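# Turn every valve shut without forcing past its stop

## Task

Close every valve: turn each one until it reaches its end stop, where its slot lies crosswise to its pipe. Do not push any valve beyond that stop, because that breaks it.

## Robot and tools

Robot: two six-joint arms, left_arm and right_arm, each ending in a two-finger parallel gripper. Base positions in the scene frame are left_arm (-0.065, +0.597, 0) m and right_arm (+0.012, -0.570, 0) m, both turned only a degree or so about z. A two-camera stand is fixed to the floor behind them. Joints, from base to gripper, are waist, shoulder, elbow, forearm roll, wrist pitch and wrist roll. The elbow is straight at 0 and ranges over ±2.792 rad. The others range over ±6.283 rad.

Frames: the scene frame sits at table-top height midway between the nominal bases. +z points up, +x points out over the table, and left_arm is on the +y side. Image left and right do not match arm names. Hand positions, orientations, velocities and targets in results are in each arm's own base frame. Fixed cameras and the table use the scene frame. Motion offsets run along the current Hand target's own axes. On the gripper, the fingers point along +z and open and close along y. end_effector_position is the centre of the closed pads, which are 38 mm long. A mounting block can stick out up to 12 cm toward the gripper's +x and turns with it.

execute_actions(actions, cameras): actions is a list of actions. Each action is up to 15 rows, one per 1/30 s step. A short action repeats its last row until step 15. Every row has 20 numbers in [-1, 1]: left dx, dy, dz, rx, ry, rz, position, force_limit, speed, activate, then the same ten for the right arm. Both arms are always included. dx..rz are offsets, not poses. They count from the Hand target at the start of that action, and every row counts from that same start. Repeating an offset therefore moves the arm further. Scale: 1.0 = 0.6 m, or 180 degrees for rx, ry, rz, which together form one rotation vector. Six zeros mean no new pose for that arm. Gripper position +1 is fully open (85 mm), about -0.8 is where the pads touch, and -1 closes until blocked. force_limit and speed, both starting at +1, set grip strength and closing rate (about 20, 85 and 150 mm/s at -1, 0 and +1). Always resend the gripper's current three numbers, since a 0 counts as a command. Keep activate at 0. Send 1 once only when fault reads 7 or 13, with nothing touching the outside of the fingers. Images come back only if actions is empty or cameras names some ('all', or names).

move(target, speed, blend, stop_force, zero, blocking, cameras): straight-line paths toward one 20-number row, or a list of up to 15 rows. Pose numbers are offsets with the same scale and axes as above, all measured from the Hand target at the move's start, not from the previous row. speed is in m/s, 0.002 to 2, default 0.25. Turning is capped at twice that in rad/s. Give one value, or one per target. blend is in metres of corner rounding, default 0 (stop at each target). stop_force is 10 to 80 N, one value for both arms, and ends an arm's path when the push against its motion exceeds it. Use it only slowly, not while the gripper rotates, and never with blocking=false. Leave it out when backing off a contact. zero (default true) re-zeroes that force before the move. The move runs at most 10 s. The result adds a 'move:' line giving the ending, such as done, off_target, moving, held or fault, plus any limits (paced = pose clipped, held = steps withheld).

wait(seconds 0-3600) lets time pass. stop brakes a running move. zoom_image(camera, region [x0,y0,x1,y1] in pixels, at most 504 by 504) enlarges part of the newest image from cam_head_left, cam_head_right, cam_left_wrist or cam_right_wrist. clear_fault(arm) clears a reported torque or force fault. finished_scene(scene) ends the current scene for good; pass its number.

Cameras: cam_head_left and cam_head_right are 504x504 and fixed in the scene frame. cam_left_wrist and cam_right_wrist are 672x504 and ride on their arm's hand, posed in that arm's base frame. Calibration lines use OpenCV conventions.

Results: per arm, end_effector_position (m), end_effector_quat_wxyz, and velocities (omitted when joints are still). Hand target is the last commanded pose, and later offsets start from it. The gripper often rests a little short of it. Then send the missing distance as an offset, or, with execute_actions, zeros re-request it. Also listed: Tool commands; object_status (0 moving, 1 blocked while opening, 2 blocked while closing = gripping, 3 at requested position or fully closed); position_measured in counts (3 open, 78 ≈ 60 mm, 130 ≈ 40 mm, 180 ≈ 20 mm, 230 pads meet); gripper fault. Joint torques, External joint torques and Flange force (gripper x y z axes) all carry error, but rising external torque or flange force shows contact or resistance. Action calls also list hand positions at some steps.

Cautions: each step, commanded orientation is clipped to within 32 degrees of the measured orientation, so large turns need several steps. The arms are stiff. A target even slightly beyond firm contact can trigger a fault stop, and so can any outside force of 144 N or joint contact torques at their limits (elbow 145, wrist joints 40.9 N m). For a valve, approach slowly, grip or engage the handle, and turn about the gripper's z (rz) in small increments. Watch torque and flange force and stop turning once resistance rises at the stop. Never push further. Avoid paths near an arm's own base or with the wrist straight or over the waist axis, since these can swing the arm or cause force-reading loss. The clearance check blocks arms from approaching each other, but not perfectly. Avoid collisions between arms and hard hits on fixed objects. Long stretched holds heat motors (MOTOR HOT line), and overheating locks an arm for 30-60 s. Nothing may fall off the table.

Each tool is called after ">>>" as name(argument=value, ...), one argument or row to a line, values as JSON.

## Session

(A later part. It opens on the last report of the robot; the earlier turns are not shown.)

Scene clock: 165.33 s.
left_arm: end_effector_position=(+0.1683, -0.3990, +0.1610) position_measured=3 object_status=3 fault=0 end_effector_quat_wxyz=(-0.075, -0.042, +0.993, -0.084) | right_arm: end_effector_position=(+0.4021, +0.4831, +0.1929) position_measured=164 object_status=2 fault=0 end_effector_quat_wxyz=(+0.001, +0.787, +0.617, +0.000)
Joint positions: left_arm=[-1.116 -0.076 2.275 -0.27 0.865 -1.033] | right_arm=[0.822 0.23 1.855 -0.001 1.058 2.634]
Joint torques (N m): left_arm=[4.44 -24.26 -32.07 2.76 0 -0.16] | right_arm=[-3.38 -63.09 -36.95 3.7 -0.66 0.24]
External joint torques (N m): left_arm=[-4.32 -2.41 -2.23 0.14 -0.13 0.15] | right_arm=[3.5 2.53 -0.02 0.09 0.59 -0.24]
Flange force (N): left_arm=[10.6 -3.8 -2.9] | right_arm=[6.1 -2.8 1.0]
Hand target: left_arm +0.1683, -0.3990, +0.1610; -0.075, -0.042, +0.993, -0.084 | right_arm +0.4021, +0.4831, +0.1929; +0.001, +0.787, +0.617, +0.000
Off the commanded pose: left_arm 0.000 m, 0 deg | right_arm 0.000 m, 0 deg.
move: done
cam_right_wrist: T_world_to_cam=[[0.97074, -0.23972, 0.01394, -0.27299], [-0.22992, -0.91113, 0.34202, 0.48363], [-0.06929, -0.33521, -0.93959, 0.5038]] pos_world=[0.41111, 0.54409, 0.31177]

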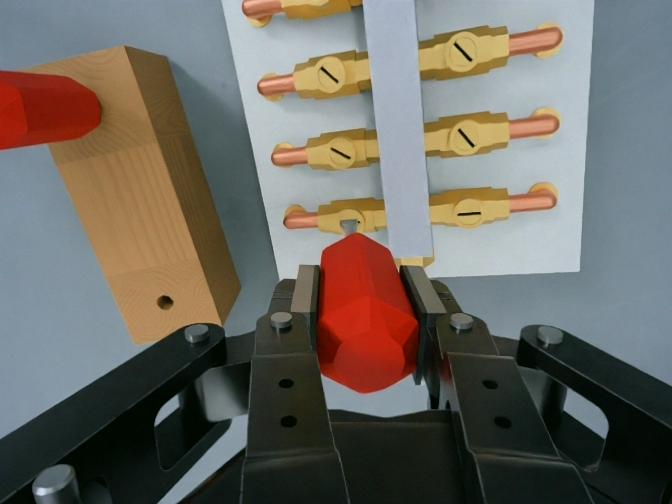

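>>> move(
  target=[0, 0, 0, 0, 0, 0, 1, 1, 1, 0, -0.0045, 0.0, 0.03, 0, 0, 0, -1, -0.6, -0.9, 0],
  speed=0.01,
  stop_force=10,
  cameras=["cam_right_wrist"],
)

>>> zoom_image(
  camera="cam_right_wrist",
  region=[320, 190, 380, 235],
)

Scene clock: 176.50 s.
left_arm: end_effector_position=(+0.1683, -0.3990, +0.1610) position_measured=3 object_status=3 fault=0 end_effector_quat_wxyz=(-0.075, -0.042, +0.993, -0.084) | right_arm: end_effector_position=(+0.4017, +0.4812, +0.1800) position_measured=164 object_status=2 fault=0 end_effector_quat_wxyz=(+0.000, +0.787, +0.617, +0.000)
Joint positions: left_arm=[-1.116 -0.076 2.275 -0.27 0.865 -1.033] | right_arm=[0.821 0.238 1.871 -0.001 1.033 2.633]
Joint torques (N m): left_arm=[4.35 -24.47 -32.24 2.76 0.01 -0.12] | right_arm=[-4.52 -47.93 -26.66 3.06 -1.6 0.25]
External joint torques (N m): left_arm=[-4.23 -2.19 -2.09 0.14 -0.15 0.11] | right_arm=[4.41 -12.74 -9.83 0.68 1.52 -0.25]
Flange force (N): left_arm=[10.4 -3.8 -2.5] | right_arm=[3.9 -5.5 -23.2]
Hand target: left_arm +0.1683, -0.3990, +0.1610; -0.075, -0.042, +0.993, -0.084 | right_arm +0.4017, +0.4812, +0.1800; +0.001, +0.787, +0.617, +0.000 (not the last commanded pose)
Off the commanded pose: left_arm 0.000 m, 0 deg | right_arm 0.005 m, 0 deg.
move: contact (right_arm)
cam_right_wrist: T_world_to_cam=[[0.97073, -0.23978, 0.01401, -0.27286], [-0.23001, -0.9112, 0.34179, 0.48636], [-0.06919, -0.335, -0.93967, 0.49089]] pos_world=[0.41071, 0.54219, 0.29887]

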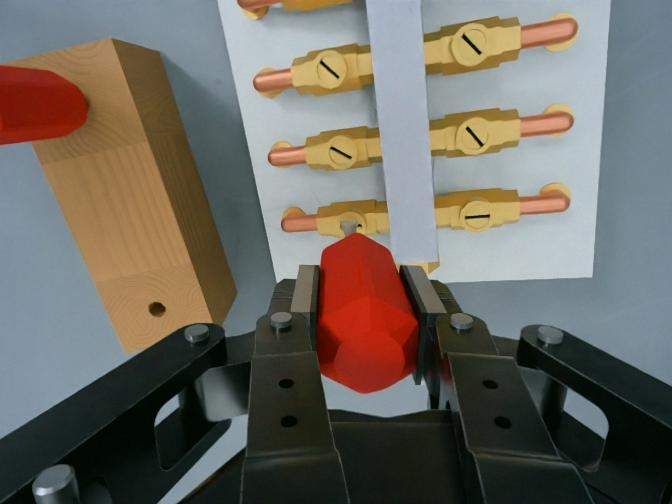

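Scaled by 8.400.

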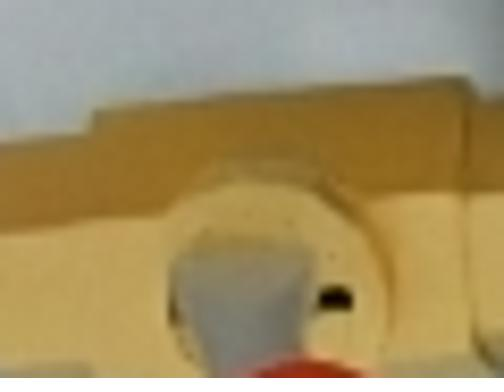

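>>> move(
  target=[
    [0, 0, 0, 0, 0, 0, 1, 1, 1, 0, 0, 0.0, -0.005, 0, 0, 0, -1, -0.6, -0.9, 0],
    [0, 0, 0, 0, 0, 0, 1, 1, 1, 0, -0.0068, 0.0013, -0.005, 0, 0, 0, -1, -0.6, -0.9, 0],
  ],
  speed=0.03,
  cameras=["cam_right_wrist"],
)

>>> zoom_image(
  camera="cam_right_wrist",
  region=[320, 190, 380, 235],
)

Scene clock: 185.27 s.
left_arm: end_effector_position=(+0.1683, -0.3990, +0.1610) position_measured=3 object_status=3 fault=0 end_effector_quat_wxyz=(-0.075, -0.042, +0.993, -0.084) | right_arm: end_effector_position=(+0.4015, +0.4771, +0.1830) position_measured=164 object_status=2 fault=0 end_effector_quat_wxyz=(+0.001, +0.787, +0.617, +0.000)
Joint positions: left_arm=[-1.116 -0.076 2.275 -0.27 0.865 -1.033] | right_arm=[0.816 0.231 1.874 -0.001 1.037 2.628]
Joint torques (N m): left_arm=[4.66 -24.45 -32.2 2.8 0.03 -0.16] | right_arm=[-3.57 -63.27 -36.73 3.71 -0.68 0.26]
External joint torques (N m): left_arm=[-4.61 -1.7 -1.93 0.08 -0.15 0.15] | right_arm=[3.48 3.1 0.07 0.05 0.6 -0.26]
Flange force (N): left_arm=[10.7 -4.5 -1.5] | right_arm=[6.7 -2.5 1.6]
Hand target: left_arm +0.1683, -0.3990, +0.1610; -0.075, -0.042, +0.993, -0.084 | right_arm +0.4015, +0.4771, +0.1830; +0.001, +0.787, +0.617, +0.000
Off the commanded pose: left_arm 0.000 m, 0 deg | right_arm 0.000 m, 0 deg.
move: done
cam_right_wrist: T_world_to_cam=[[0.97073, -0.23977, 0.01403, -0.27361], [-0.23, -0.91117, 0.34187, 0.48148], [-0.06919, -0.33509, -0.93964, 0.49235]] pos_world=[0.41041, 0.53809, 0.30187]

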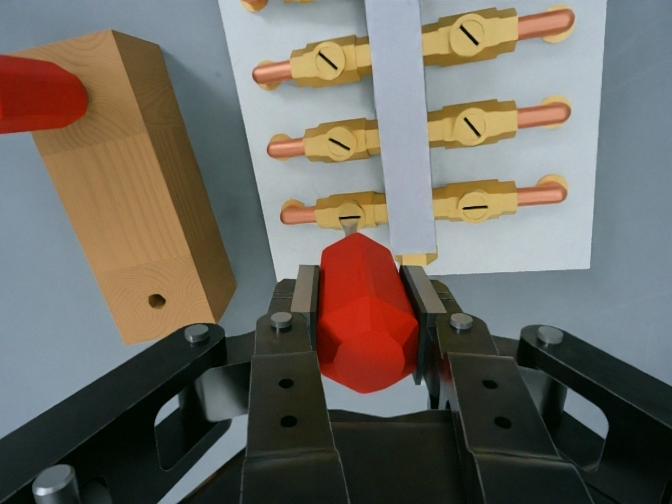

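Scaled by 8.400.

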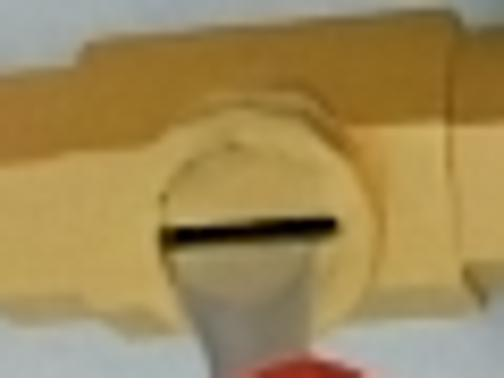

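>>> move(
  target=[0, 0, 0, 0, 0, 0, 1, 1, 1, 0, 0, 0.0004, 0.013, 0, 0, 0, -1, -0.6, -0.9, 0],
  speed=0.008,
  stop_force=10,
  cameras=["cam_right_wrist"],
)

>>> zoom_image(
  camera="cam_right_wrist",
  region=[320, 190, 380, 235],
)

Scene clock: 191.07 s.
left_arm: end_effector_position=(+0.1683, -0.3990, +0.1610) position_measured=3 object_status=3 fault=0 end_effector_quat_wxyz=(-0.075, -0.042, +0.993, -0.084) | right_arm: end_effector_position=(+0.4016, +0.4771, +0.1800) position_measured=164 object_status=2 fault=0 end_effector_quat_wxyz=(+0.000, +0.787, +0.617, +0.000)
Joint positions: left_arm=[-1.116 -0.076 2.275 -0.27 0.865 -1.033] | right_arm=[0.816 0.233 1.877 -0.001 1.032 2.628]
Joint torques (N m): left_arm=[4.24 -24.43 -32.04 2.77 0.01 -0.13] | right_arm=[-4.12 -49.02 -27.9 3.17 -1.78 0.26]
External joint torques (N m): left_arm=[-4.2 -1.78 -2.2 0.12 -0.14 0.12] | right_arm=[4.25 -11.51 -8.42 0.55 1.71 -0.26]
Flange force (N): left_arm=[9.8 -4.5 -2.1] | right_arm=[3.1 -5.6 -21.2]
Hand target: left_arm +0.1683, -0.3990, +0.1610; -0.075, -0.042, +0.993, -0.084 | right_arm +0.4016, +0.4771, +0.1800; +0.000, +0.787, +0.617, +0.000 (not the last commanded pose)
Off the commanded pose: left_arm 0.000 m, 0 deg | right_arm 0.005 m, 0 deg.
move: contact (right_arm)
cam_right_wrist: T_world_to_cam=[[0.97074, -0.23973, 0.01417, -0.27383], [-0.23002, -0.91124, 0.34166, 0.48267], [-0.06899, -0.33492, -0.93972, 0.4894]] pos_world=[0.41061, 0.53809, 0.29887]

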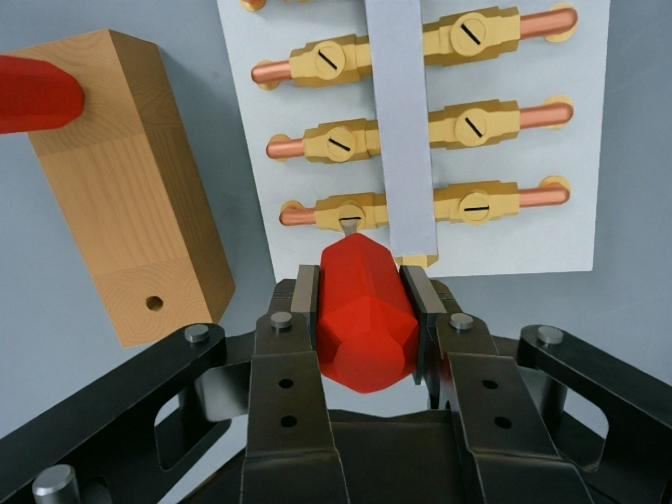

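Scaled by 8.400.

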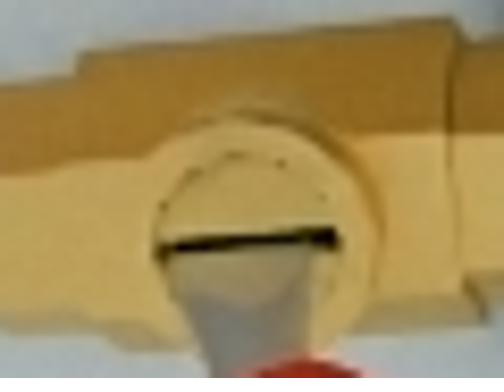

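>>> move(
  target=[0, 0, 0, 0, 0, 0, 1, 1, 1, 0, 0.001, 0.0006, -0.0025, 0, 0, 0, -1, -0.6, -0.9, 0],
  speed=0.03,
)

>>> move(
  target=[0, 0, 0, 0, 0, 0, 1, 1, 1, 0, 0, 0, 0.0085, 0, 0, 0, -1, -0.6, -0.9, 0],
  speed=0.008,
  stop_force=10,
  cameras=["cam_right_wrist"],
)

>>> zoom_image(
  camera="cam_right_wrist",
  region=[320, 190, 380, 235],
)

Scene clock: 196.03 s.
left_arm: end_effector_position=(+0.1683, -0.3990, +0.1610) position_measured=3 object_status=3 fault=0 end_effector_quat_wxyz=(-0.075, -0.042, +0.993, -0.084) | right_arm: end_effector_position=(+0.4021, +0.4776, +0.1815) position_measured=164 object_status=2 fault=0 end_effector_quat_wxyz=(+0.000, +0.787, +0.617, +0.000)
Joint positions: left_arm=[-1.116 -0.076 2.275 -0.27 0.865 -1.033] | right_arm=[0.816 0.233 1.874 -0.001 1.035 2.628]
Joint torques (N m): left_arm=[4.42 -24.25 -32.12 2.78 0.03 -0.13] | right_arm=[-3.3 -62.74 -36.46 3.69 -0.66 0.23]
External joint torques (N m): left_arm=[-4.41 -1.79 -2.09 0.1 -0.16 0.12] | right_arm=[3.06 2.66 -0.01 0.04 0.58 -0.23]
Flange force (N): left_arm=[10.4 -4.5 -1.8] | right_arm=[5.9 -2.1 1.2]
Hand target: left_arm +0.1683, -0.3990, +0.1610; -0.075, -0.042, +0.993, -0.084 | right_arm +0.4021, +0.4776, +0.1815; +0.000, +0.787, +0.617, +0.000
Off the commanded pose: left_arm 0.000 m, 0 deg | right_arm 0.000 m, 0 deg.
move: done

Scene clock: 197.13 s.
left_arm: end_effector_position=(+0.1683, -0.3990, +0.1610) position_measured=3 object_status=3 fault=0 end_effector_quat_wxyz=(-0.075, -0.042, +0.993, -0.084) | right_arm: end_effector_position=(+0.4022, +0.4776, +0.1777) position_measured=164 object_status=2 fault=0 end_effector_quat_wxyz=(+0.000, +0.787, +0.617, +0.000)
Joint positions: left_arm=[-1.116 -0.076 2.275 -0.27 0.865 -1.033] | right_arm=[0.816 0.236 1.878 -0.001 1.027 2.628]
Joint torques (N m): left_arm=[4.42 -24.31 -32.05 2.81 0 -0.15] | right_arm=[-3.86 -48.29 -27.28 3.48 -1.71 0.33]
External joint torques (N m): left_arm=[-4.38 -1.92 -2.23 0.09 -0.13 0.14] | right_arm=[3.97 -12.42 -9.13 0.25 1.64 -0.33]
Flange force (N): left_arm=[10.3 -4.5 -2.2] | right_arm=[2.8 -5.1 -22.5]
Hand target: left_arm +0.1683, -0.3990, +0.1610; -0.075, -0.042, +0.993, -0.084 | right_arm +0.4022, +0.4776, +0.1777; +0.000, +0.787, +0.617, +0.000 (not the last commanded pose)
Off the commanded pose: left_arm 0.000 m, 0 deg | right_arm 0.001 m, 0 deg.
move: contact (right_arm)
cam_right_wrist: T_world_to_cam=[[0.97072, -0.23977, 0.01426, -0.27416], [-0.23011, -0.91127, 0.34152, 0.48415], [-0.06889, -0.3348, -0.93977, 0.48725]] pos_world=[0.4111, 0.53859, 0.29647]

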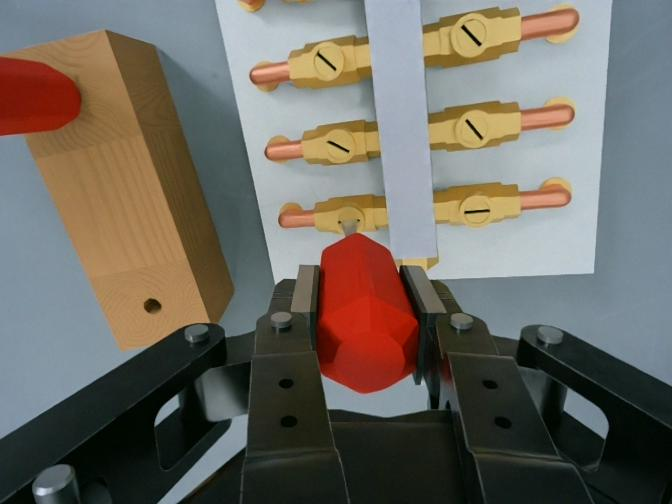

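Scaled by 8.400.

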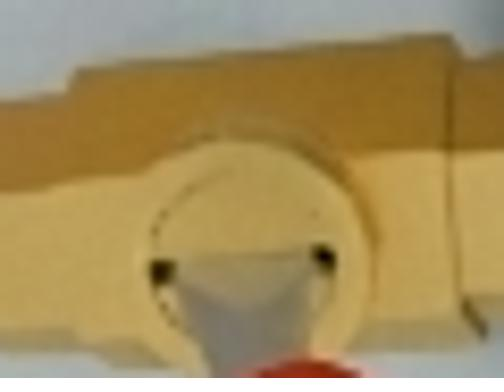

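>>> move(
  target=[0, 0, 0, 0, 0, 0, 1, 1, 1, 0, 0, 0, -0.0003, 0, 0, 0.0833, -1, -0.6, -0.9, 0],
  speed=0.1,
  cameras=["cam_right_wrist"],
)

>>> zoom_image(
  camera="cam_right_wrist",
  region=[320, 190, 380, 235],
)

Scene clock: 205.40 s.
left_arm: end_effector_position=(+0.1683, -0.3990, +0.1610) position_measured=3 object_status=3 fault=0 end_effector_quat_wxyz=(-0.075, -0.042, +0.993, -0.084) | right_arm: end_effector_position=(+0.4022, +0.4776, +0.1778) position_measured=164 object_status=2 fault=0 end_effector_quat_wxyz=(+0.000, +0.861, +0.509, +0.000)
Joint positions: left_arm=[-1.116 -0.076 2.275 -0.27 0.865 -1.033] | right_arm=[0.816 0.236 1.878 -0.001 1.028 2.89]
Joint torques (N m): left_arm=[4.18 -24.17 -32.15 2.78 -0.02 -0.13] | right_arm=[-4.67 -57.97 -32.83 3.39 -0.85 0.93]
External joint torques (N m): left_arm=[-4.08 -2.39 -2.14 0.12 -0.11 0.11] | right_arm=[4.65 -2.44 -3.44 0.31 0.77 -0.93]
Flange force (N): left_arm=[10.2 -3.5 -3.0] | right_arm=[4.7 -5.1 -6.8]
Hand target: left_arm +0.1683, -0.3990, +0.1610; -0.075, -0.042, +0.993, -0.084 | right_arm +0.4022, +0.4776, +0.1778; +0.000, +0.861, +0.509, +0.000
Off the commanded pose: left_arm 0.000 m, 0 deg | right_arm 0.000 m, 0 deg.
move: done
cam_right_wrist: T_world_to_cam=[[0.87555, -0.48291, 0.01426, -0.11977], [-0.45822, -0.82069, 0.34132, 0.53264], [-0.15313, -0.30538, -0.93984, 0.50728]] pos_world=[0.42661, 0.53421, 0.29667]

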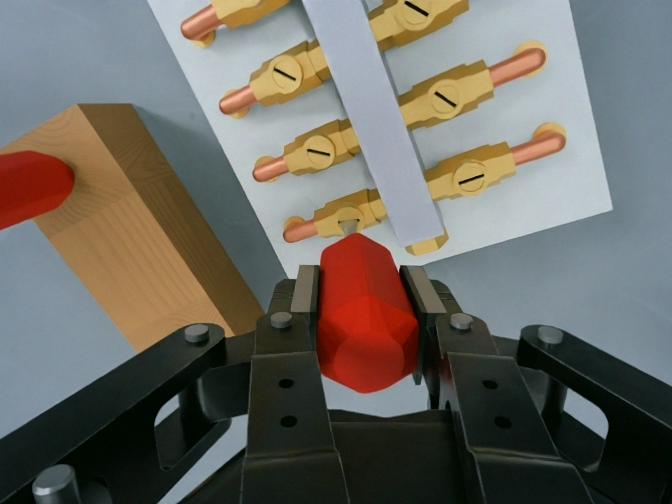

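Scaled by 8.400.

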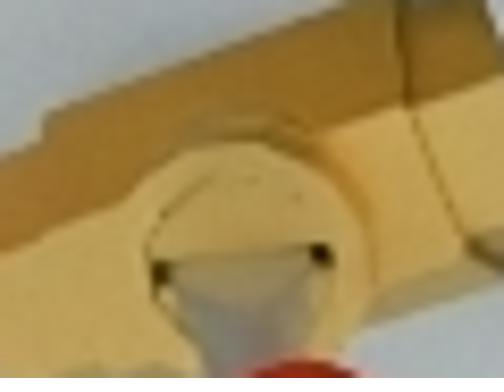

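>>> move(
  target=[0, 0, 0, 0, 0, 0, 1, 1, 1, 0, 0, 0, 0, 0, 0, 0.1667, -1, -0.6, -0.9, 0],
  speed=0.15,
)

>>> move(
  target=[0, 0, 0, 0, 0, 0, 1, 1, 1, 0, 0, 0, 0, 0, 0, 0.1389, -1, -0.6, -0.9, 0],
  speed=0.15,
  cameras=["cam_right_wrist"],
)

>>> zoom_image(
  camera="cam_right_wrist",
  region=[320, 190, 380, 235],
)

Scene clock: 213.87 s.
left_arm: end_effector_position=(+0.1683, -0.3990, +0.1610) position_measured=3 object_status=3 fault=0 end_effector_quat_wxyz=(-0.075, -0.042, +0.993, -0.084) | right_arm: end_effector_position=(+0.4022, +0.4776, +0.1779) position_measured=164 object_status=2 fault=0 end_effector_quat_wxyz=(+0.000, +0.963, +0.269, +0.000)
Joint positions: left_arm=[-1.116 -0.076 2.275 -0.27 0.865 -1.033] | right_arm=[0.816 0.236 1.878 -0.001 1.028 3.414]
Joint torques (N m): left_arm=[4.48 -24.1 -32.24 2.76 -0.08 -0.12] | right_arm=[-6.24 -50 -27.46 2.19 -0.97 0.82]
External joint torques (N m): left_arm=[-4.4 -2.34 -2.03 0.14 -0.05 0.11] | right_arm=[6.31 -10.77 -9.01 1.51 0.89 -0.82]
Flange force (N): left_arm=[10.9 -3.7 -2.8] | right_arm=[-0.7 -9.0 -19.6]
Hand target: left_arm +0.1683, -0.3990, +0.1610; -0.075, -0.042, +0.993, -0.084 | right_arm +0.4022, +0.4776, +0.1778; +0.001, +0.963, +0.269, +0.000
Off the commanded pose: left_arm 0.000 m, 0 deg | right_arm 0.000 m, 0 deg.
move: done

Scene clock: 215.73 s.
left_arm: end_effector_position=(+0.1683, -0.3990, +0.1610) position_measured=3 object_status=3 fault=0 end_effector_quat_wxyz=(-0.075, -0.042, +0.993, -0.084) | right_arm: end_effector_position=(+0.4022, +0.4776, +0.1778) position_measured=164 object_status=2 fault=0 end_effector_quat_wxyz=(+0.000, +0.999, +0.054, +0.000)
Joint positions: left_arm=[-1.116 -0.076 2.275 -0.27 0.865 -1.033] | right_arm=[0.816 0.236 1.878 -0.001 1.028 3.85]
Joint torques (N m): left_arm=[4.46 -24.35 -32.08 2.81 -0.02 -0.12] | right_arm=[-7.48 -43.77 -22.42 1.81 -0.55 0.93]
External joint torques (N m): left_arm=[-4.36 -2.13 -2.19 0.09 -0.11 0.11] | right_arm=[7.25 -16.74 -14 1.84 0.47 -0.93]
Flange force (N): left_arm=[10.5 -4.2 -2.5] | right_arm=[-4.9 -9.3 -28.8]
Hand target: left_arm +0.1683, -0.3990, +0.1610; -0.075, -0.042, +0.993, -0.084 | right_arm +0.4022, +0.4776, +0.1778; +0.000, +0.999, +0.054, +0.000
Off the commanded pose: left_arm 0.000 m, 0 deg | right_arm 0.000 m, 0 deg.
move: done
cam_right_wrist: T_world_to_cam=[[0.10659, -0.9942, 0.01466, 0.4336], [-0.93539, -0.09526, 0.34055, 0.37822], [-0.33718, -0.05001, -0.94011, 0.45945]] pos_world=[0.46248, 0.49008, 0.29677]

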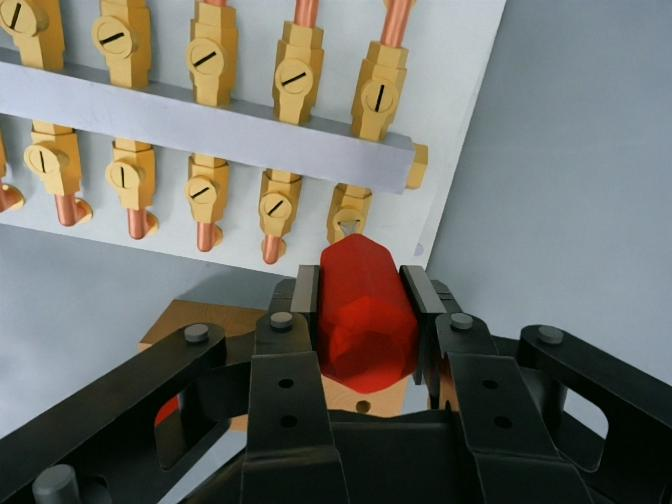

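Scaled by 8.400.

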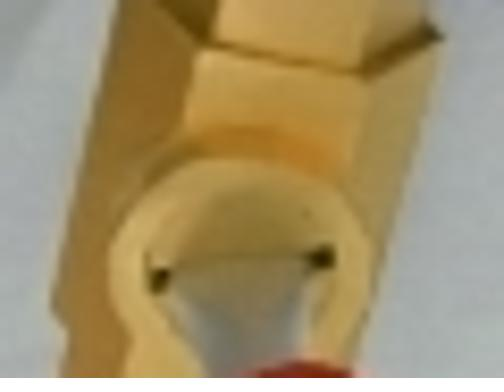

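>>> move(
  target=[0, 0, 0, 0, 0, 0, 1, 1, 1, 0, -0.0005, -0.0003, -0.0008, 0, 0, 0.0556, -1, -0.6, -0.9, 0],
  speed=0.1,
)

>>> move(
  target=[0, 0, 0, 0, 0, 0, 1, 1, 1, 0, 0, 0, 0, 0, 0, 0.0222, -1, -0.6, -0.9, 0],
  speed=0.1,
  cameras=["cam_right_wrist"],
)

>>> zoom_image(
  camera="cam_right_wrist",
  region=[320, 190, 380, 235],
)

Scene clock: 221.93 s.
left_arm: end_effector_position=(+0.1683, -0.3990, +0.1610) position_measured=3 object_status=3 fault=0 end_effector_quat_wxyz=(-0.075, -0.042, +0.993, -0.084) | right_arm: end_effector_position=(+0.4018, +0.4778, +0.1783) position_measured=164 object_status=2 fault=0 end_effector_quat_wxyz=(+0.000, +0.999, -0.033, +0.000)
Joint positions: left_arm=[-1.116 -0.076 2.275 -0.27 0.865 -1.033] | right_arm=[0.817 0.236 1.878 -0.001 1.029 4.025]
Joint torques (N m): left_arm=[4.45 -24.29 -32.12 2.78 0.01 -0.17] | right_arm=[-4.97 -63.77 -35.37 3.19 0.42 1.04]
External joint torques (N m): left_arm=[-4.4 -1.94 -2.11 0.11 -0.15 0.16] | right_arm=[4.93 3.37 -1.04 0.46 -0.49 -1.04]
Flange force (N): left_arm=[10.4 -4.3 -2.1] | right_arm=[-0.9 -9.3 2.8]
Hand target: left_arm +0.1683, -0.3990, +0.1610; -0.075, -0.042, +0.993, -0.084 | right_arm +0.4018, +0.4778, +0.1783; +0.000, +0.999, -0.033, +0.000
Off the commanded pose: left_arm 0.000 m, 0 deg | right_arm 0.000 m, 0 deg.
move: done

Scene clock: 222.63 s.
left_arm: end_effector_position=(+0.1683, -0.3990, +0.1610) position_measured=3 object_status=3 fault=0 end_effector_quat_wxyz=(-0.075, -0.042, +0.993, -0.084) | right_arm: end_effector_position=(+0.4018, +0.4778, +0.1783) position_measured=164 object_status=2 fault=0 end_effector_quat_wxyz=(+0.000, +0.998, -0.068, +0.000)
Joint positions: left_arm=[-1.116 -0.076 2.275 -0.27 0.865 -1.033] | right_arm=[0.817 0.236 1.878 -0.001 1.029 4.095]
Joint torques (N m): left_arm=[4.2 -24.27 -32.22 2.81 -0.01 -0.13] | right_arm=[-5.44 -63.6 -35.06 2.9 0.64 0.85]
External joint torques (N m): left_arm=[-4.14 -1.99 -1.93 0.07 -0.11 0.12] | right_arm=[5.57 2.87 -1.3 0.74 -0.69 -0.85]
Flange force (N): left_arm=[10.0 -3.8 -2.2] | right_arm=[-2.8 -9.7 2.5]
Hand target: left_arm +0.1683, -0.3990, +0.1610; -0.075, -0.042, +0.993, -0.084 | right_arm +0.4018, +0.4778, +0.1783; +0.000, +0.998, -0.068, +0.000
Off the commanded pose: left_arm 0.000 m, 0 deg | right_arm 0.000 m, 0 deg.
move: done
cam_right_wrist: T_world_to_cam=[[-0.13711, -0.99045, 0.01465, 0.52994], [-0.93071, 0.13388, 0.34038, 0.26638], [-0.33909, 0.03303, -0.94017, 0.42088]] pos_world=[0.4633, 0.47531, 0.29727]

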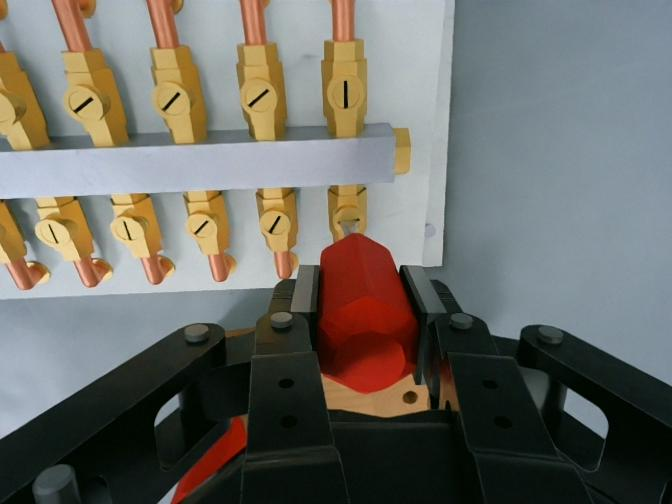

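Scaled by 8.400.

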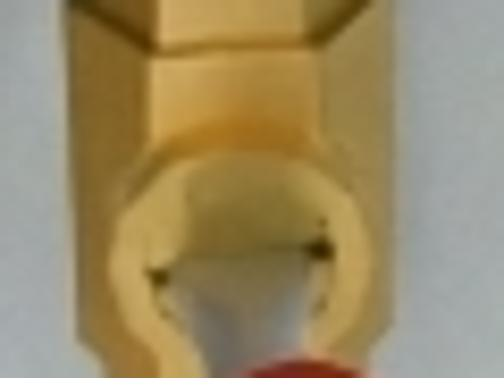

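>>> move(
  target=[0, 0, 0, 0, 0, 0, 1, 1, 1, 0, 0, 0, 0, 0, 0, 0.0167, -1, -0.6, -0.9, 0],
  speed=0.1,
)

>>> move(
  target=[0, 0, 0, 0, 0, 0, 1, 1, 1, 0, 0, 0, 0, 0, 0, 0.0111, -1, -0.6, -0.9, 0],
  speed=0.1,
  cameras=["cam_right_wrist"],
)

>>> zoom_image(
  camera="cam_right_wrist",
  region=[320, 190, 380, 235],
)

Scene clock: 227.03 s.
left_arm: end_effector_position=(+0.1683, -0.3990, +0.1610) position_measured=3 object_status=3 fault=0 end_effector_quat_wxyz=(-0.075, -0.042, +0.993, -0.084) | right_arm: end_effector_position=(+0.4018, +0.4778, +0.1783) position_measured=164 object_status=2 fault=0 end_effector_quat_wxyz=(+0.000, +0.996, -0.094, +0.000)
Joint positions: left_arm=[-1.116 -0.076 2.275 -0.27 0.865 -1.033] | right_arm=[0.817 0.236 1.878 -0.001 1.029 4.147]
Joint torques (N m): left_arm=[4.4 -24.23 -32.01 2.8 -0.07 -0.13] | right_arm=[-5.84 -61.61 -33.61 2.84 0.67 0.95]
External joint torques (N m): left_arm=[-4.35 -2.02 -2.27 0.1 -0.06 0.12] | right_arm=[5.84 0.98 -2.81 0.8 -0.73 -0.95]
Flange force (N): left_arm=[10.3 -4.4 -2.6] | right_arm=[-3.5 -9.8 -0.5]
Hand target: left_arm +0.1683, -0.3990, +0.1610; -0.075, -0.042, +0.993, -0.084 | right_arm +0.4018, +0.4778, +0.1783; +0.000, +0.996, -0.094, +0.000
Off the commanded pose: left_arm 0.000 m, 0 deg | right_arm 0.000 m, 0 deg.
move: done

Scene clock: 227.57 s.
left_arm: end_effector_position=(+0.1683, -0.3990, +0.1610) position_measured=3 object_status=3 fault=0 end_effector_quat_wxyz=(-0.075, -0.042, +0.993, -0.084) | right_arm: end_effector_position=(+0.4019, +0.4778, +0.1783) position_measured=164 object_status=2 fault=0 end_effector_quat_wxyz=(+0.000, +0.994, -0.112, +0.000)
Joint positions: left_arm=[-1.116 -0.076 2.275 -0.27 0.865 -1.033] | right_arm=[0.817 0.236 1.878 -0.001 1.029 4.182]
Joint torques (N m): left_arm=[4.18 -24.44 -32.12 2.77 -0.04 -0.13] | right_arm=[-5.72 -60.07 -32.41 2.73 0.65 0.92]
External joint torques (N m): left_arm=[-4.1 -1.97 -2.16 0.13 -0.09 0.12] | right_arm=[5.5 -0.54 -3.88 0.89 -0.69 -0.91]
Flange force (N): left_arm=[9.8 -4.1 -2.5] | right_arm=[-3.5 -9.3 -2.9]
Hand target: left_arm +0.1683, -0.3990, +0.1610; -0.075, -0.042, +0.993, -0.084 | right_arm +0.4018, +0.4778, +0.1783; +0.000, +0.994, -0.112, +0.000
Off the commanded pose: left_arm 0.000 m, 0 deg | right_arm 0.000 m, 0 deg.
move: done
cam_right_wrist: T_world_to_cam=[[-0.22295, -0.97472, 0.01463, 0.55694], [-0.91555, 0.21452, 0.34022, 0.2218], [-0.33476, 0.06246, -0.94023, 0.40509]] pos_world=[0.46285, 0.46998, 0.29727]

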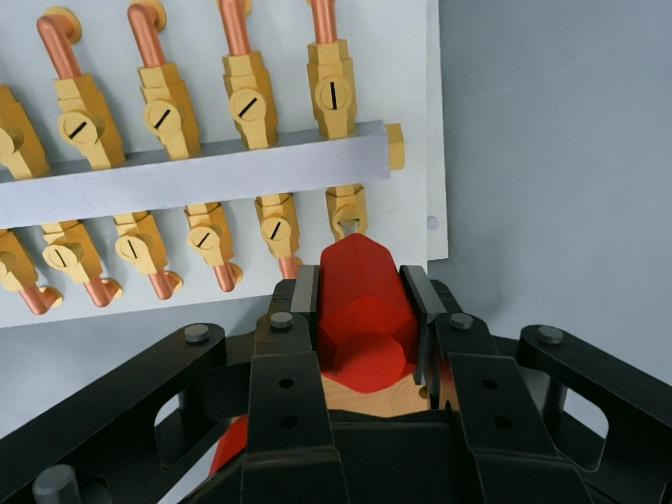

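Scaled by 8.400.

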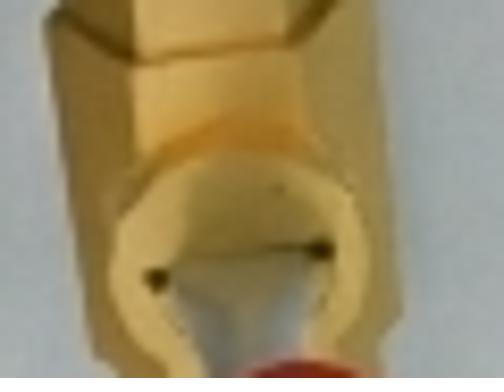

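>>> move(
  target=[0, 0, 0, 0, 0, 0, 1, 1, 1, 0, 0, 0, 0, 0, 0, 0.0139, -1, -0.6, -0.9, 0],
  speed=0.1,
)

>>> move(
  target=[0, 0, 0, 0, 0, 0, 1, 1, 1, 0, 0, 0, 0, 0, 0, 0.0111, -1, -0.6, -0.9, 0],
  speed=0.1,
  cameras=["cam_right_wrist"],
)

>>> zoom_image(
  camera="cam_right_wrist",
  region=[320, 190, 380, 235],
)

Scene clock: 233.60 s.
left_arm: end_effector_position=(+0.1683, -0.3990, +0.1610) position_measured=3 object_status=3 fault=0 end_effector_quat_wxyz=(-0.075, -0.042, +0.993, -0.084) | right_arm: end_effector_position=(+0.4018, +0.4778, +0.1783) position_measured=164 object_status=2 fault=0 end_effector_quat_wxyz=(+0.000, +0.991, -0.133, +0.000)
Joint positions: left_arm=[-1.116 -0.076 2.275 -0.27 0.865 -1.033] | right_arm=[0.817 0.236 1.878 -0.001 1.029 4.226]
Joint torques (N m): left_arm=[4.45 -24.45 -32.32 2.79 -0.01 -0.16] | right_arm=[-5.52 -58.48 -31.5 2.83 0.59 0.91]
External joint torques (N m): left_arm=[-4.39 -1.88 -1.94 0.1 -0.12 0.15] | right_arm=[5.66 -1.96 -4.83 0.8 -0.64 -0.91]
Flange force (N): left_arm=[10.4 -4.1 -1.9] | right_arm=[-4.2 -9.0 -5.2]
Hand target: left_arm +0.1683, -0.3990, +0.1610; -0.075, -0.042, +0.993, -0.084 | right_arm +0.4018, +0.4778, +0.1783; +0.000, +0.991, -0.133, +0.000
Off the commanded pose: left_arm 0.000 m, 0 deg | right_arm 0.000 m, 0 deg.
move: done

Scene clock: 234.13 s.
left_arm: end_effector_position=(+0.1683, -0.3990, +0.1610) position_measured=3 object_status=3 fault=0 end_effector_quat_wxyz=(-0.075, -0.042, +0.993, -0.084) | right_arm: end_effector_position=(+0.4018, +0.4778, +0.1783) position_measured=164 object_status=2 fault=0 end_effector_quat_wxyz=(+0.000, +0.989, -0.150, +0.000)
Joint positions: left_arm=[-1.116 -0.076 2.275 -0.27 0.865 -1.033] | right_arm=[0.817 0.236 1.878 -0.001 1.029 4.261]
Joint torques (N m): left_arm=[4.31 -24.13 -32.3 2.78 0 -0.12] | right_arm=[-6.15 -57.06 -31.34 2.95 0.02 1.12]
External joint torques (N m): left_arm=[-4.25 -2.26 -2.04 0.11 -0.14 0.11] | right_arm=[5.92 -3.67 -5.27 0.69 -0.08 -1.12]
Flange force (N): left_arm=[10.5 -3.7 -2.6] | right_arm=[-5.1 -7.6 -8.1]
Hand target: left_arm +0.1683, -0.3990, +0.1610; -0.075, -0.042, +0.993, -0.084 | right_arm +0.4018, +0.4778, +0.1783; +0.000, +0.989, -0.150, +0.000
Off the commanded pose: left_arm 0.000 m, 0 deg | right_arm 0.000 m, 0 deg.
move: done
cam_right_wrist: T_world_to_cam=[[-0.29877, -0.95421, 0.01456, 0.57759], [-0.89591, 0.28571, 0.34016, 0.17993], [-0.32875, 0.08858, -0.94025, 0.3902]] pos_world=[0.46205, 0.46517, 0.29727]

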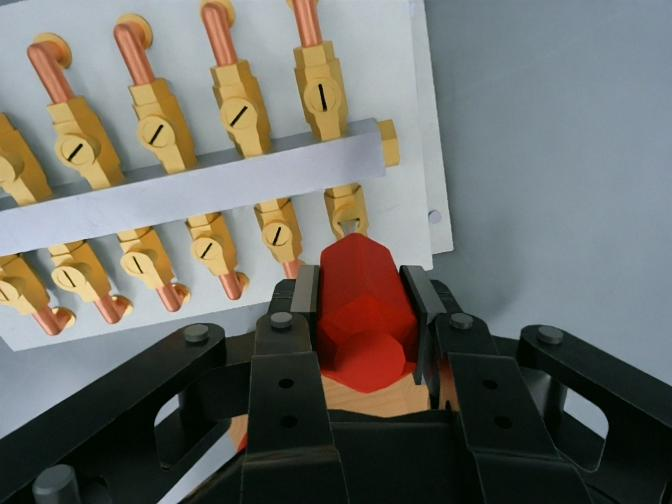

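Scaled by 8.400.

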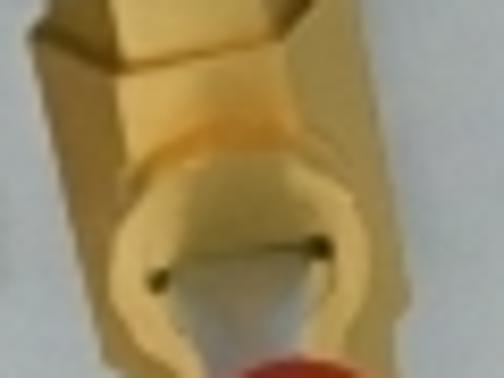

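>>> move(
  target=[0, 0, 0, 0, 0, 0, 1, 1, 1, 0, 0, 0, 0, 0, 0, 0.0139, -1, -0.6, -0.9, 0],
  speed=0.1,
  cameras=["cam_right_wrist"],
)

>>> zoom_image(
  camera="cam_right_wrist",
  region=[320, 190, 380, 235],
)

Scene clock: 238.63 s.
left_arm: end_effector_position=(+0.1683, -0.3990, +0.1610) position_measured=3 object_status=3 fault=0 end_effector_quat_wxyz=(-0.075, -0.042, +0.993, -0.084) | right_arm: end_effector_position=(+0.4018, +0.4778, +0.1783) position_measured=164 object_status=2 fault=0 end_effector_quat_wxyz=(+0.000, +0.985, -0.172, +0.000)
Joint positions: left_arm=[-1.116 -0.076 2.275 -0.27 0.865 -1.033] | right_arm=[0.817 0.236 1.878 -0.001 1.029 4.304]
Joint torques (N m): left_arm=[4.17 -24.05 -32.16 2.76 0 -0.09] | right_arm=[-5.63 -59.71 -33.2 3.51 -0.06 1.51]
External joint torques (N m): left_arm=[-4.07 -2.35 -2.03 0.13 -0.13 0.08] | right_arm=[5.89 -1.26 -3.28 0.14 0.01 -1.51]
Flange force (N): left_arm=[10.3 -3.4 -2.8] | right_arm=[-4.9 -6.9 -4.3]
Hand target: left_arm +0.1683, -0.3990, +0.1610; -0.075, -0.042, +0.993, -0.084 | right_arm +0.4018, +0.4778, +0.1783; +0.000, +0.985, -0.172, +0.000
Off the commanded pose: left_arm 0.000 m, 0 deg | right_arm 0.000 m, 0 deg.
move: done
cam_right_wrist: T_world_to_cam=[[-0.34009, -0.94028, 0.01455, 0.58758], [-0.88261, 0.3245, 0.34015, 0.15598], [-0.32456, 0.10284, -0.94026, 0.38168]] pos_world=[0.46138, 0.46263, 0.29727]

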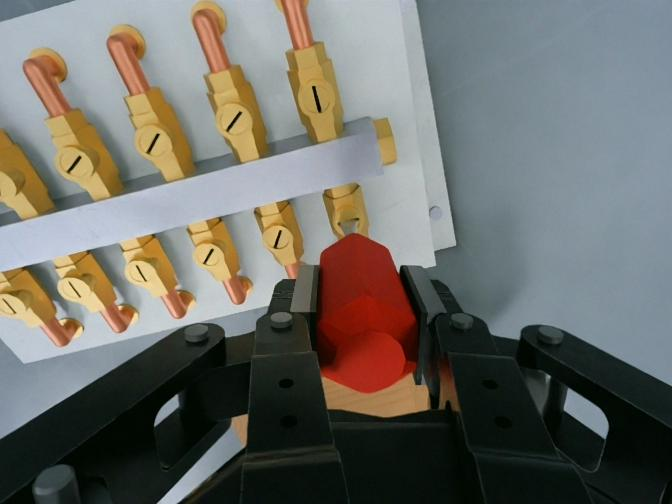

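Scaled by 8.400.

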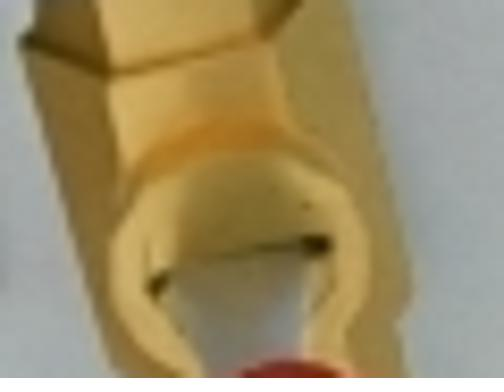

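>>> move(
  target=[0, 0, 0, 0, 0, 0, 1, 1, 1, 0, 0, 0, 0, 0, 0, -0.0333, -1, -0.6, -0.9, 0],
  speed=0.1,
  cameras=["cam_right_wrist"],
)

>>> move(
  target=[0, 0, 0, 0, 0, 0, 1, 1, 1, 0, 0, 0, -0.025, 0, 0, 0, -1, -0.6, -0.9, 0],
  speed=0.1,
  cameras=["cam_right_wrist"],
)

>>> zoom_image(
  camera="cam_right_wrist",
  region=[320, 190, 380, 235],
)

Scene clock: 244.60 s.
left_arm: end_effector_position=(+0.1683, -0.3990, +0.1610) position_measured=3 object_status=3 fault=0 end_effector_quat_wxyz=(-0.075, -0.042, +0.993, -0.084) | right_arm: end_effector_position=(+0.4018, +0.4778, +0.1783) position_measured=164 object_status=2 fault=0 end_effector_quat_wxyz=(+0.001, +0.993, -0.120, +0.000)
Joint positions: left_arm=[-1.116 -0.076 2.275 -0.27 0.865 -1.033] | right_arm=[0.817 0.236 1.878 -0.001 1.029 4.2]
Joint torques (N m): left_arm=[4.49 -24.11 -32.05 2.76 0.01 -0.14] | right_arm=[-3.26 -63.03 -36.41 3.57 -0.61 0.16]
External joint torques (N m): left_arm=[-4.41 -2.37 -2.29 0.14 -0.14 0.13] | right_arm=[3.25 2.61 -0.06 0.09 0.55 -0.16]
Flange force (N): left_arm=[10.8 -4.0 -2.9] | right_arm=[-2.5 -6.2 1.2]
Hand target: left_arm +0.1683, -0.3990, +0.1610; -0.075, -0.042, +0.993, -0.084 | right_arm +0.4018, +0.4778, +0.1783; +0.000, +0.993, -0.120, +0.000
Off the commanded pose: left_arm 0.000 m, 0 deg | right_arm 0.000 m, 0 deg.
move: done
cam_right_wrist: T_world_to_cam=[[-0.23983, -0.9707, 0.01474, 0.56174], [-0.91176, 0.23043, 0.33998, 0.21274], [-0.33342, 0.0681, -0.94032, 0.40187]] pos_world=[0.46268, 0.4689, 0.29727]

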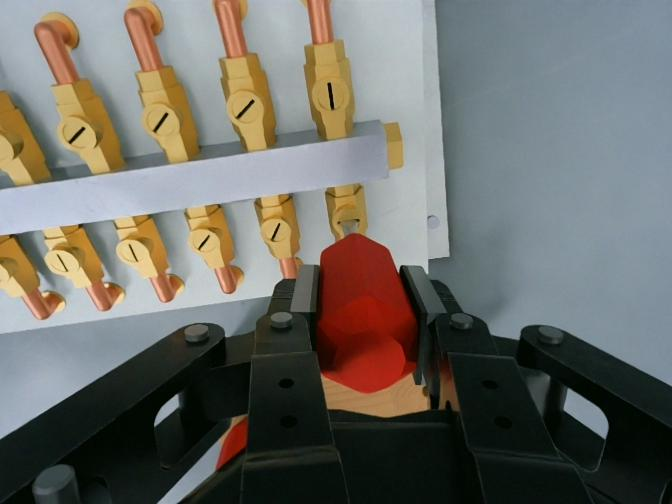

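Scene clock: 245.10 s.
left_arm: end_effector_position=(+0.1683, -0.3990, +0.1610) position_measured=3 object_status=3 fault=0 end_effector_quat_wxyz=(-0.075, -0.042, +0.993, -0.084) | right_arm: end_effector_position=(+0.4018, +0.4778, +0.1933) position_measured=164 object_status=2 fault=0 end_effector_quat_wxyz=(+0.000, +0.993, -0.120, +0.000)
Joint positions: left_arm=[-1.116 -0.076 2.275 -0.27 0.865 -1.033] | right_arm=[0.817 0.223 1.863 -0.001 1.056 4.2]
Joint torques (N m): left_arm=[4.24 -24.16 -32.17 2.82 -0.02 -0.13] | right_arm=[-3.28 -62.62 -37.15 3.61 -0.5 0.23]
External joint torques (N m): left_arm=[-4.16 -2.24 -2.07 0.08 -0.12 0.12] | right_arm=[3.27 2.75 0.28 0.08 0.46 -0.23]
Flange force (N): left_arm=[10.2 -3.7 -2.6] | right_arm=[-2.6 -5.7 1.7]
Hand target: left_arm +0.1683, -0.3990, +0.1610; -0.075, -0.042, +0.993, -0.084 | right_arm +0.4018, +0.4778, +0.1933; +0.000, +0.993, -0.120, +0.000
Off the commanded pose: left_arm 0.000 m, 0 deg | right_arm 0.000 m, 0 deg.
move: done
cam_right_wrist: T_world_to_cam=[[-0.24007, -0.97064, 0.01468, 0.56163], [-0.91163, 0.23062, 0.34023, 0.20745], [-0.33362, 0.0683, -0.94023, 0.41585]] pos_world=[0.46268, 0.4689, 0.31217]

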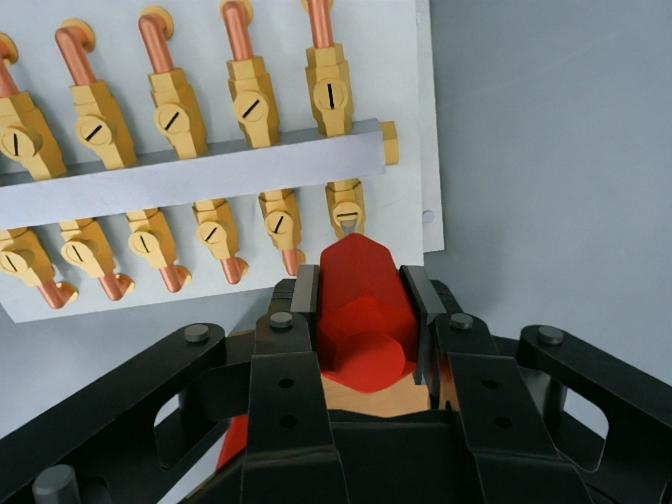

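Scaled by 8.400.

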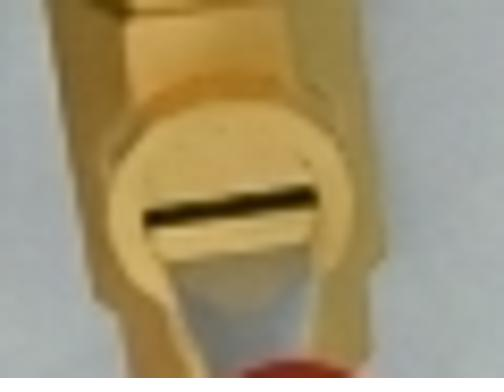

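>>> move(
  target=[
    [0, 0, 0, 0, 0, 0, 1, 1, 1, 0, 0, 0, -0.0612, 0, 0, 0, -1, -0.6, -0.9, 0],
    [0, 0, 0, 0, 0, 0, 1, 1, 1, 0, 0.1067, -0.0163, -0.0612, 0, 0, -0.4878, -1, -0.6, -0.9, 0],
    [0, 0, 0, 0, 0, 0, 1, 1, 1, 0, 0.1067, -0.0163, 0.0055, 0, 0, -0.4878, -1, -0.6, -0.9, 0],
  ],
  speed=[0.2, 0.4, 0.1],
  blend=[0.01,0.005,0],
  cameras=["cam_right_wrist"],
)

>>> zoom_image(
  camera="cam_right_wrist",
  region=[320, 190, 380, 235],
)

Scene clock: 275.87 s.
left_arm: end_effector_position=(+0.1683, -0.3990, +0.1610) position_measured=3 object_status=3 fault=0 end_effector_quat_wxyz=(-0.075, -0.042, +0.993, -0.084) | right_arm: end_effector_position=(+0.4664, +0.4720, +0.1902) position_measured=164 object_status=2 fault=0 end_effector_quat_wxyz=(+0.000, +0.799, +0.602, +0.000)
Joint positions: left_arm=[-1.116 -0.076 2.275 -0.27 0.865 -1.033] | right_arm=[0.74 0.283 1.791 -0.001 1.068 2.59]
Joint torques (N m): left_arm=[4.58 -24 -32.08 2.78 -0.08 -0.1] | right_arm=[-5.93 -31.3 -11.51 2.94 -1.11 0.59]
External joint torques (N m): left_arm=[-4.55 -2.12 -2.12 0.11 -0.06 0.09] | right_arm=[5.74 -34.8 -25.84 0.88 1.03 -0.59]
Flange force (N): left_arm=[11.0 -4.3 -2.5] | right_arm=[4.7 -6.2 -54.5]
Hand target: left_arm +0.1683, -0.3990, +0.1610; -0.075, -0.042, +0.993, -0.084 | right_arm +0.4663, +0.4720, +0.1900; +0.000, +0.799, +0.602, +0.000
Off the commanded pose: left_arm 0.000 m, 0 deg | right_arm 0.000 m, 0 deg.
move: done
cam_right_wrist: T_world_to_cam=[[0.96074, -0.2771, 0.01425, -0.31572], [-0.26516, -0.9018, 0.34123, 0.50153], [-0.0817, -0.33161, -0.93987, 0.50614]] pos_world=[0.47766, 0.53264, 0.30907]

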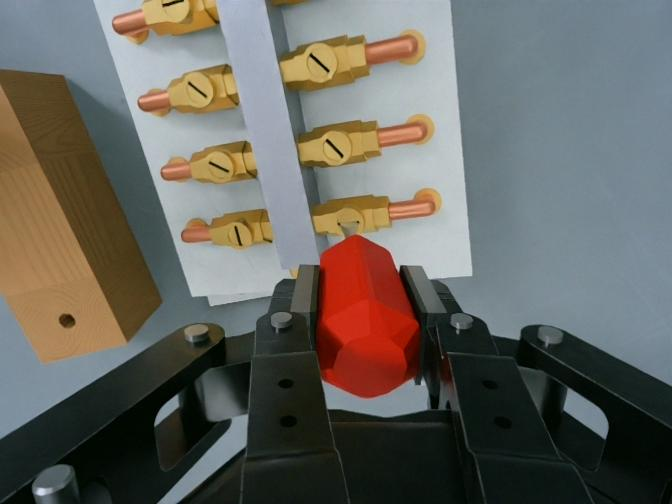

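Scaled by 8.400.

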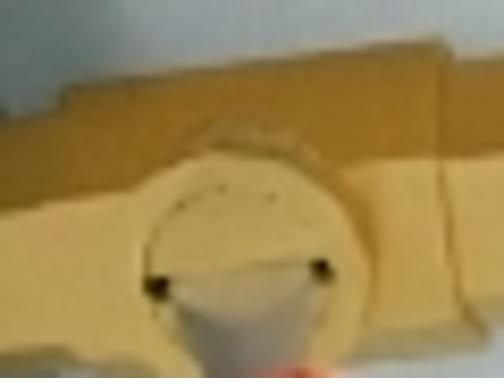

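>>> move(
  target=[0, 0, 0, 0, 0, 0, 1, 1, 1, 0, 0, 0, -0.0025, 0, 0, 0, -1, -0.6, -0.9, 0],
  speed=0.05,
  cameras=["cam_right_wrist"],
)

>>> zoom_image(
  camera="cam_right_wrist",
  region=[320, 190, 380, 235],
)

Scene clock: 279.43 s.
left_arm: end_effector_position=(+0.1683, -0.3990, +0.1610) position_measured=3 object_status=3 fault=0 end_effector_quat_wxyz=(-0.075, -0.042, +0.993, -0.084) | right_arm: end_effector_position=(+0.4664, +0.4720, +0.1916) position_measured=164 object_status=2 fault=0 end_effector_quat_wxyz=(+0.000, +0.799, +0.602, +0.000)
Joint positions: left_arm=[-1.116 -0.076 2.275 -0.27 0.865 -1.033] | right_arm=[0.74 0.282 1.789 -0.001 1.071 2.59]
Joint torques (N m): left_arm=[4.55 -24.42 -32.1 2.79 -0.02 -0.13] | right_arm=[-4.57 -69.58 -37.22 3.05 -0.26 0.25]
External joint torques (N m): left_arm=[-4.44 -2.16 -2.15 0.1 -0.11 0.12] | right_arm=[4.59 3.52 -0.04 0.77 0.19 -0.25]
Flange force (N): left_arm=[10.7 -4.1 -2.5] | right_arm=[8.1 -3.1 2.4]
Hand target: left_arm +0.1683, -0.3990, +0.1610; -0.075, -0.042, +0.993, -0.084 | right_arm +0.4663, +0.4720, +0.1915; +0.000, +0.799, +0.602, +0.000
Off the commanded pose: left_arm 0.000 m, 0 deg | right_arm 0.000 m, 0 deg.
move: done
cam_right_wrist: T_world_to_cam=[[0.96076, -0.277, 0.01431, -0.31582], [-0.26507, -0.90172, 0.34152, 0.50087], [-0.0817, -0.33191, -0.93977, 0.50758]] pos_world=[0.47766, 0.53264, 0.31047]

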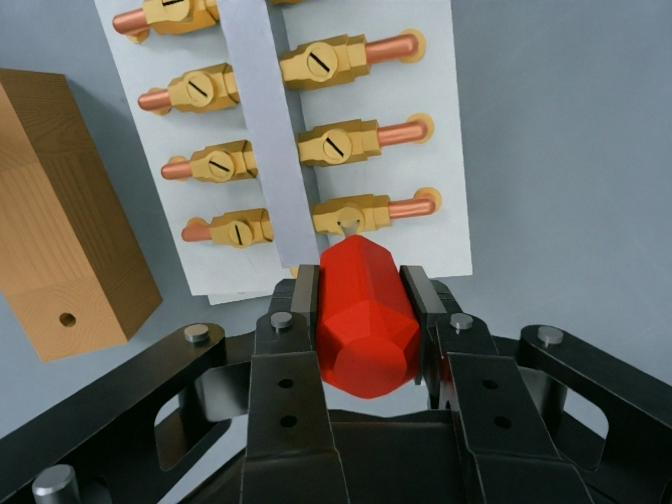

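Scaled by 8.400.

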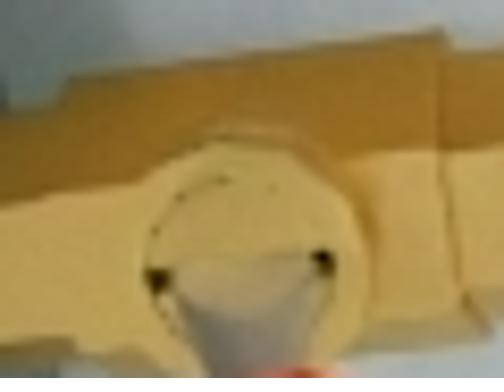

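>>> move(
  target=[0, 0, 0, 0, 0, 0, 1, 1, 1, 0, 0, 0, 0.0008, 0, 0, 0.0833, -1, -0.6, -0.9, 0],
  speed=0.1,
  cameras=["cam_right_wrist"],
)

>>> zoom_image(
  camera="cam_right_wrist",
  region=[320, 190, 380, 235],
)

Scene clock: 283.57 s.
left_arm: end_effector_position=(+0.1683, -0.3990, +0.1610) position_measured=3 object_status=3 fault=0 end_effector_quat_wxyz=(-0.075, -0.042, +0.993, -0.084) | right_arm: end_effector_position=(+0.4664, +0.4720, +0.1911) position_measured=164 object_status=2 fault=0 end_effector_quat_wxyz=(+0.000, +0.870, +0.492, +0.000)
Joint positions: left_arm=[-1.116 -0.076 2.275 -0.27 0.865 -1.033] | right_arm=[0.74 0.282 1.79 -0.001 1.07 2.852]
Joint torques (N m): left_arm=[4.54 -24.33 -32.3 2.81 -0.03 -0.11] | right_arm=[-6.23 -31.33 -11.59 2.8 -1.06 1.22]
External joint torques (N m): left_arm=[-4.47 -2.03 -1.96 0.08 -0.11 0.1] | right_arm=[6.18 -34.85 -25.56 0.99 0.99 -1.22]
Flange force (N): left_arm=[10.8 -4.1 -2.1] | right_arm=[2.2 -7.1 -54.1]
Hand target: left_arm +0.1683, -0.3990, +0.1610; -0.075, -0.042, +0.993, -0.084 | right_arm +0.4663, +0.4720, +0.1911; +0.000, +0.870, +0.492, +0.000
Off the commanded pose: left_arm 0.000 m, 0 deg | right_arm 0.000 m, 0 deg.
move: done
cam_right_wrist: T_world_to_cam=[[0.85624, -0.51638, 0.01429, -0.15407], [-0.48962, -0.80243, 0.34115, 0.55895], [-0.1647, -0.2991, -0.9399, 0.53032]] pos_world=[0.49293, 0.52758, 0.30997]

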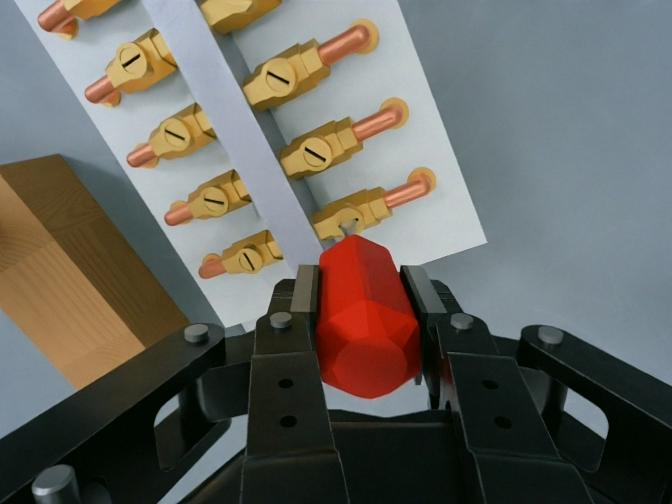

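Scaled by 8.400.

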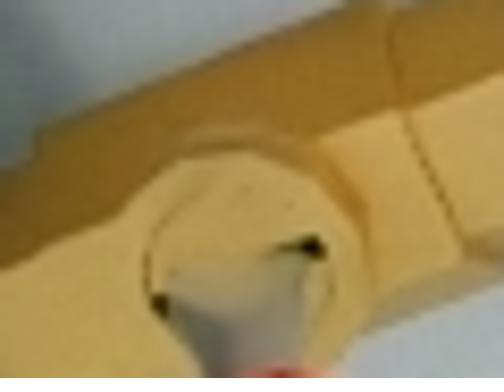

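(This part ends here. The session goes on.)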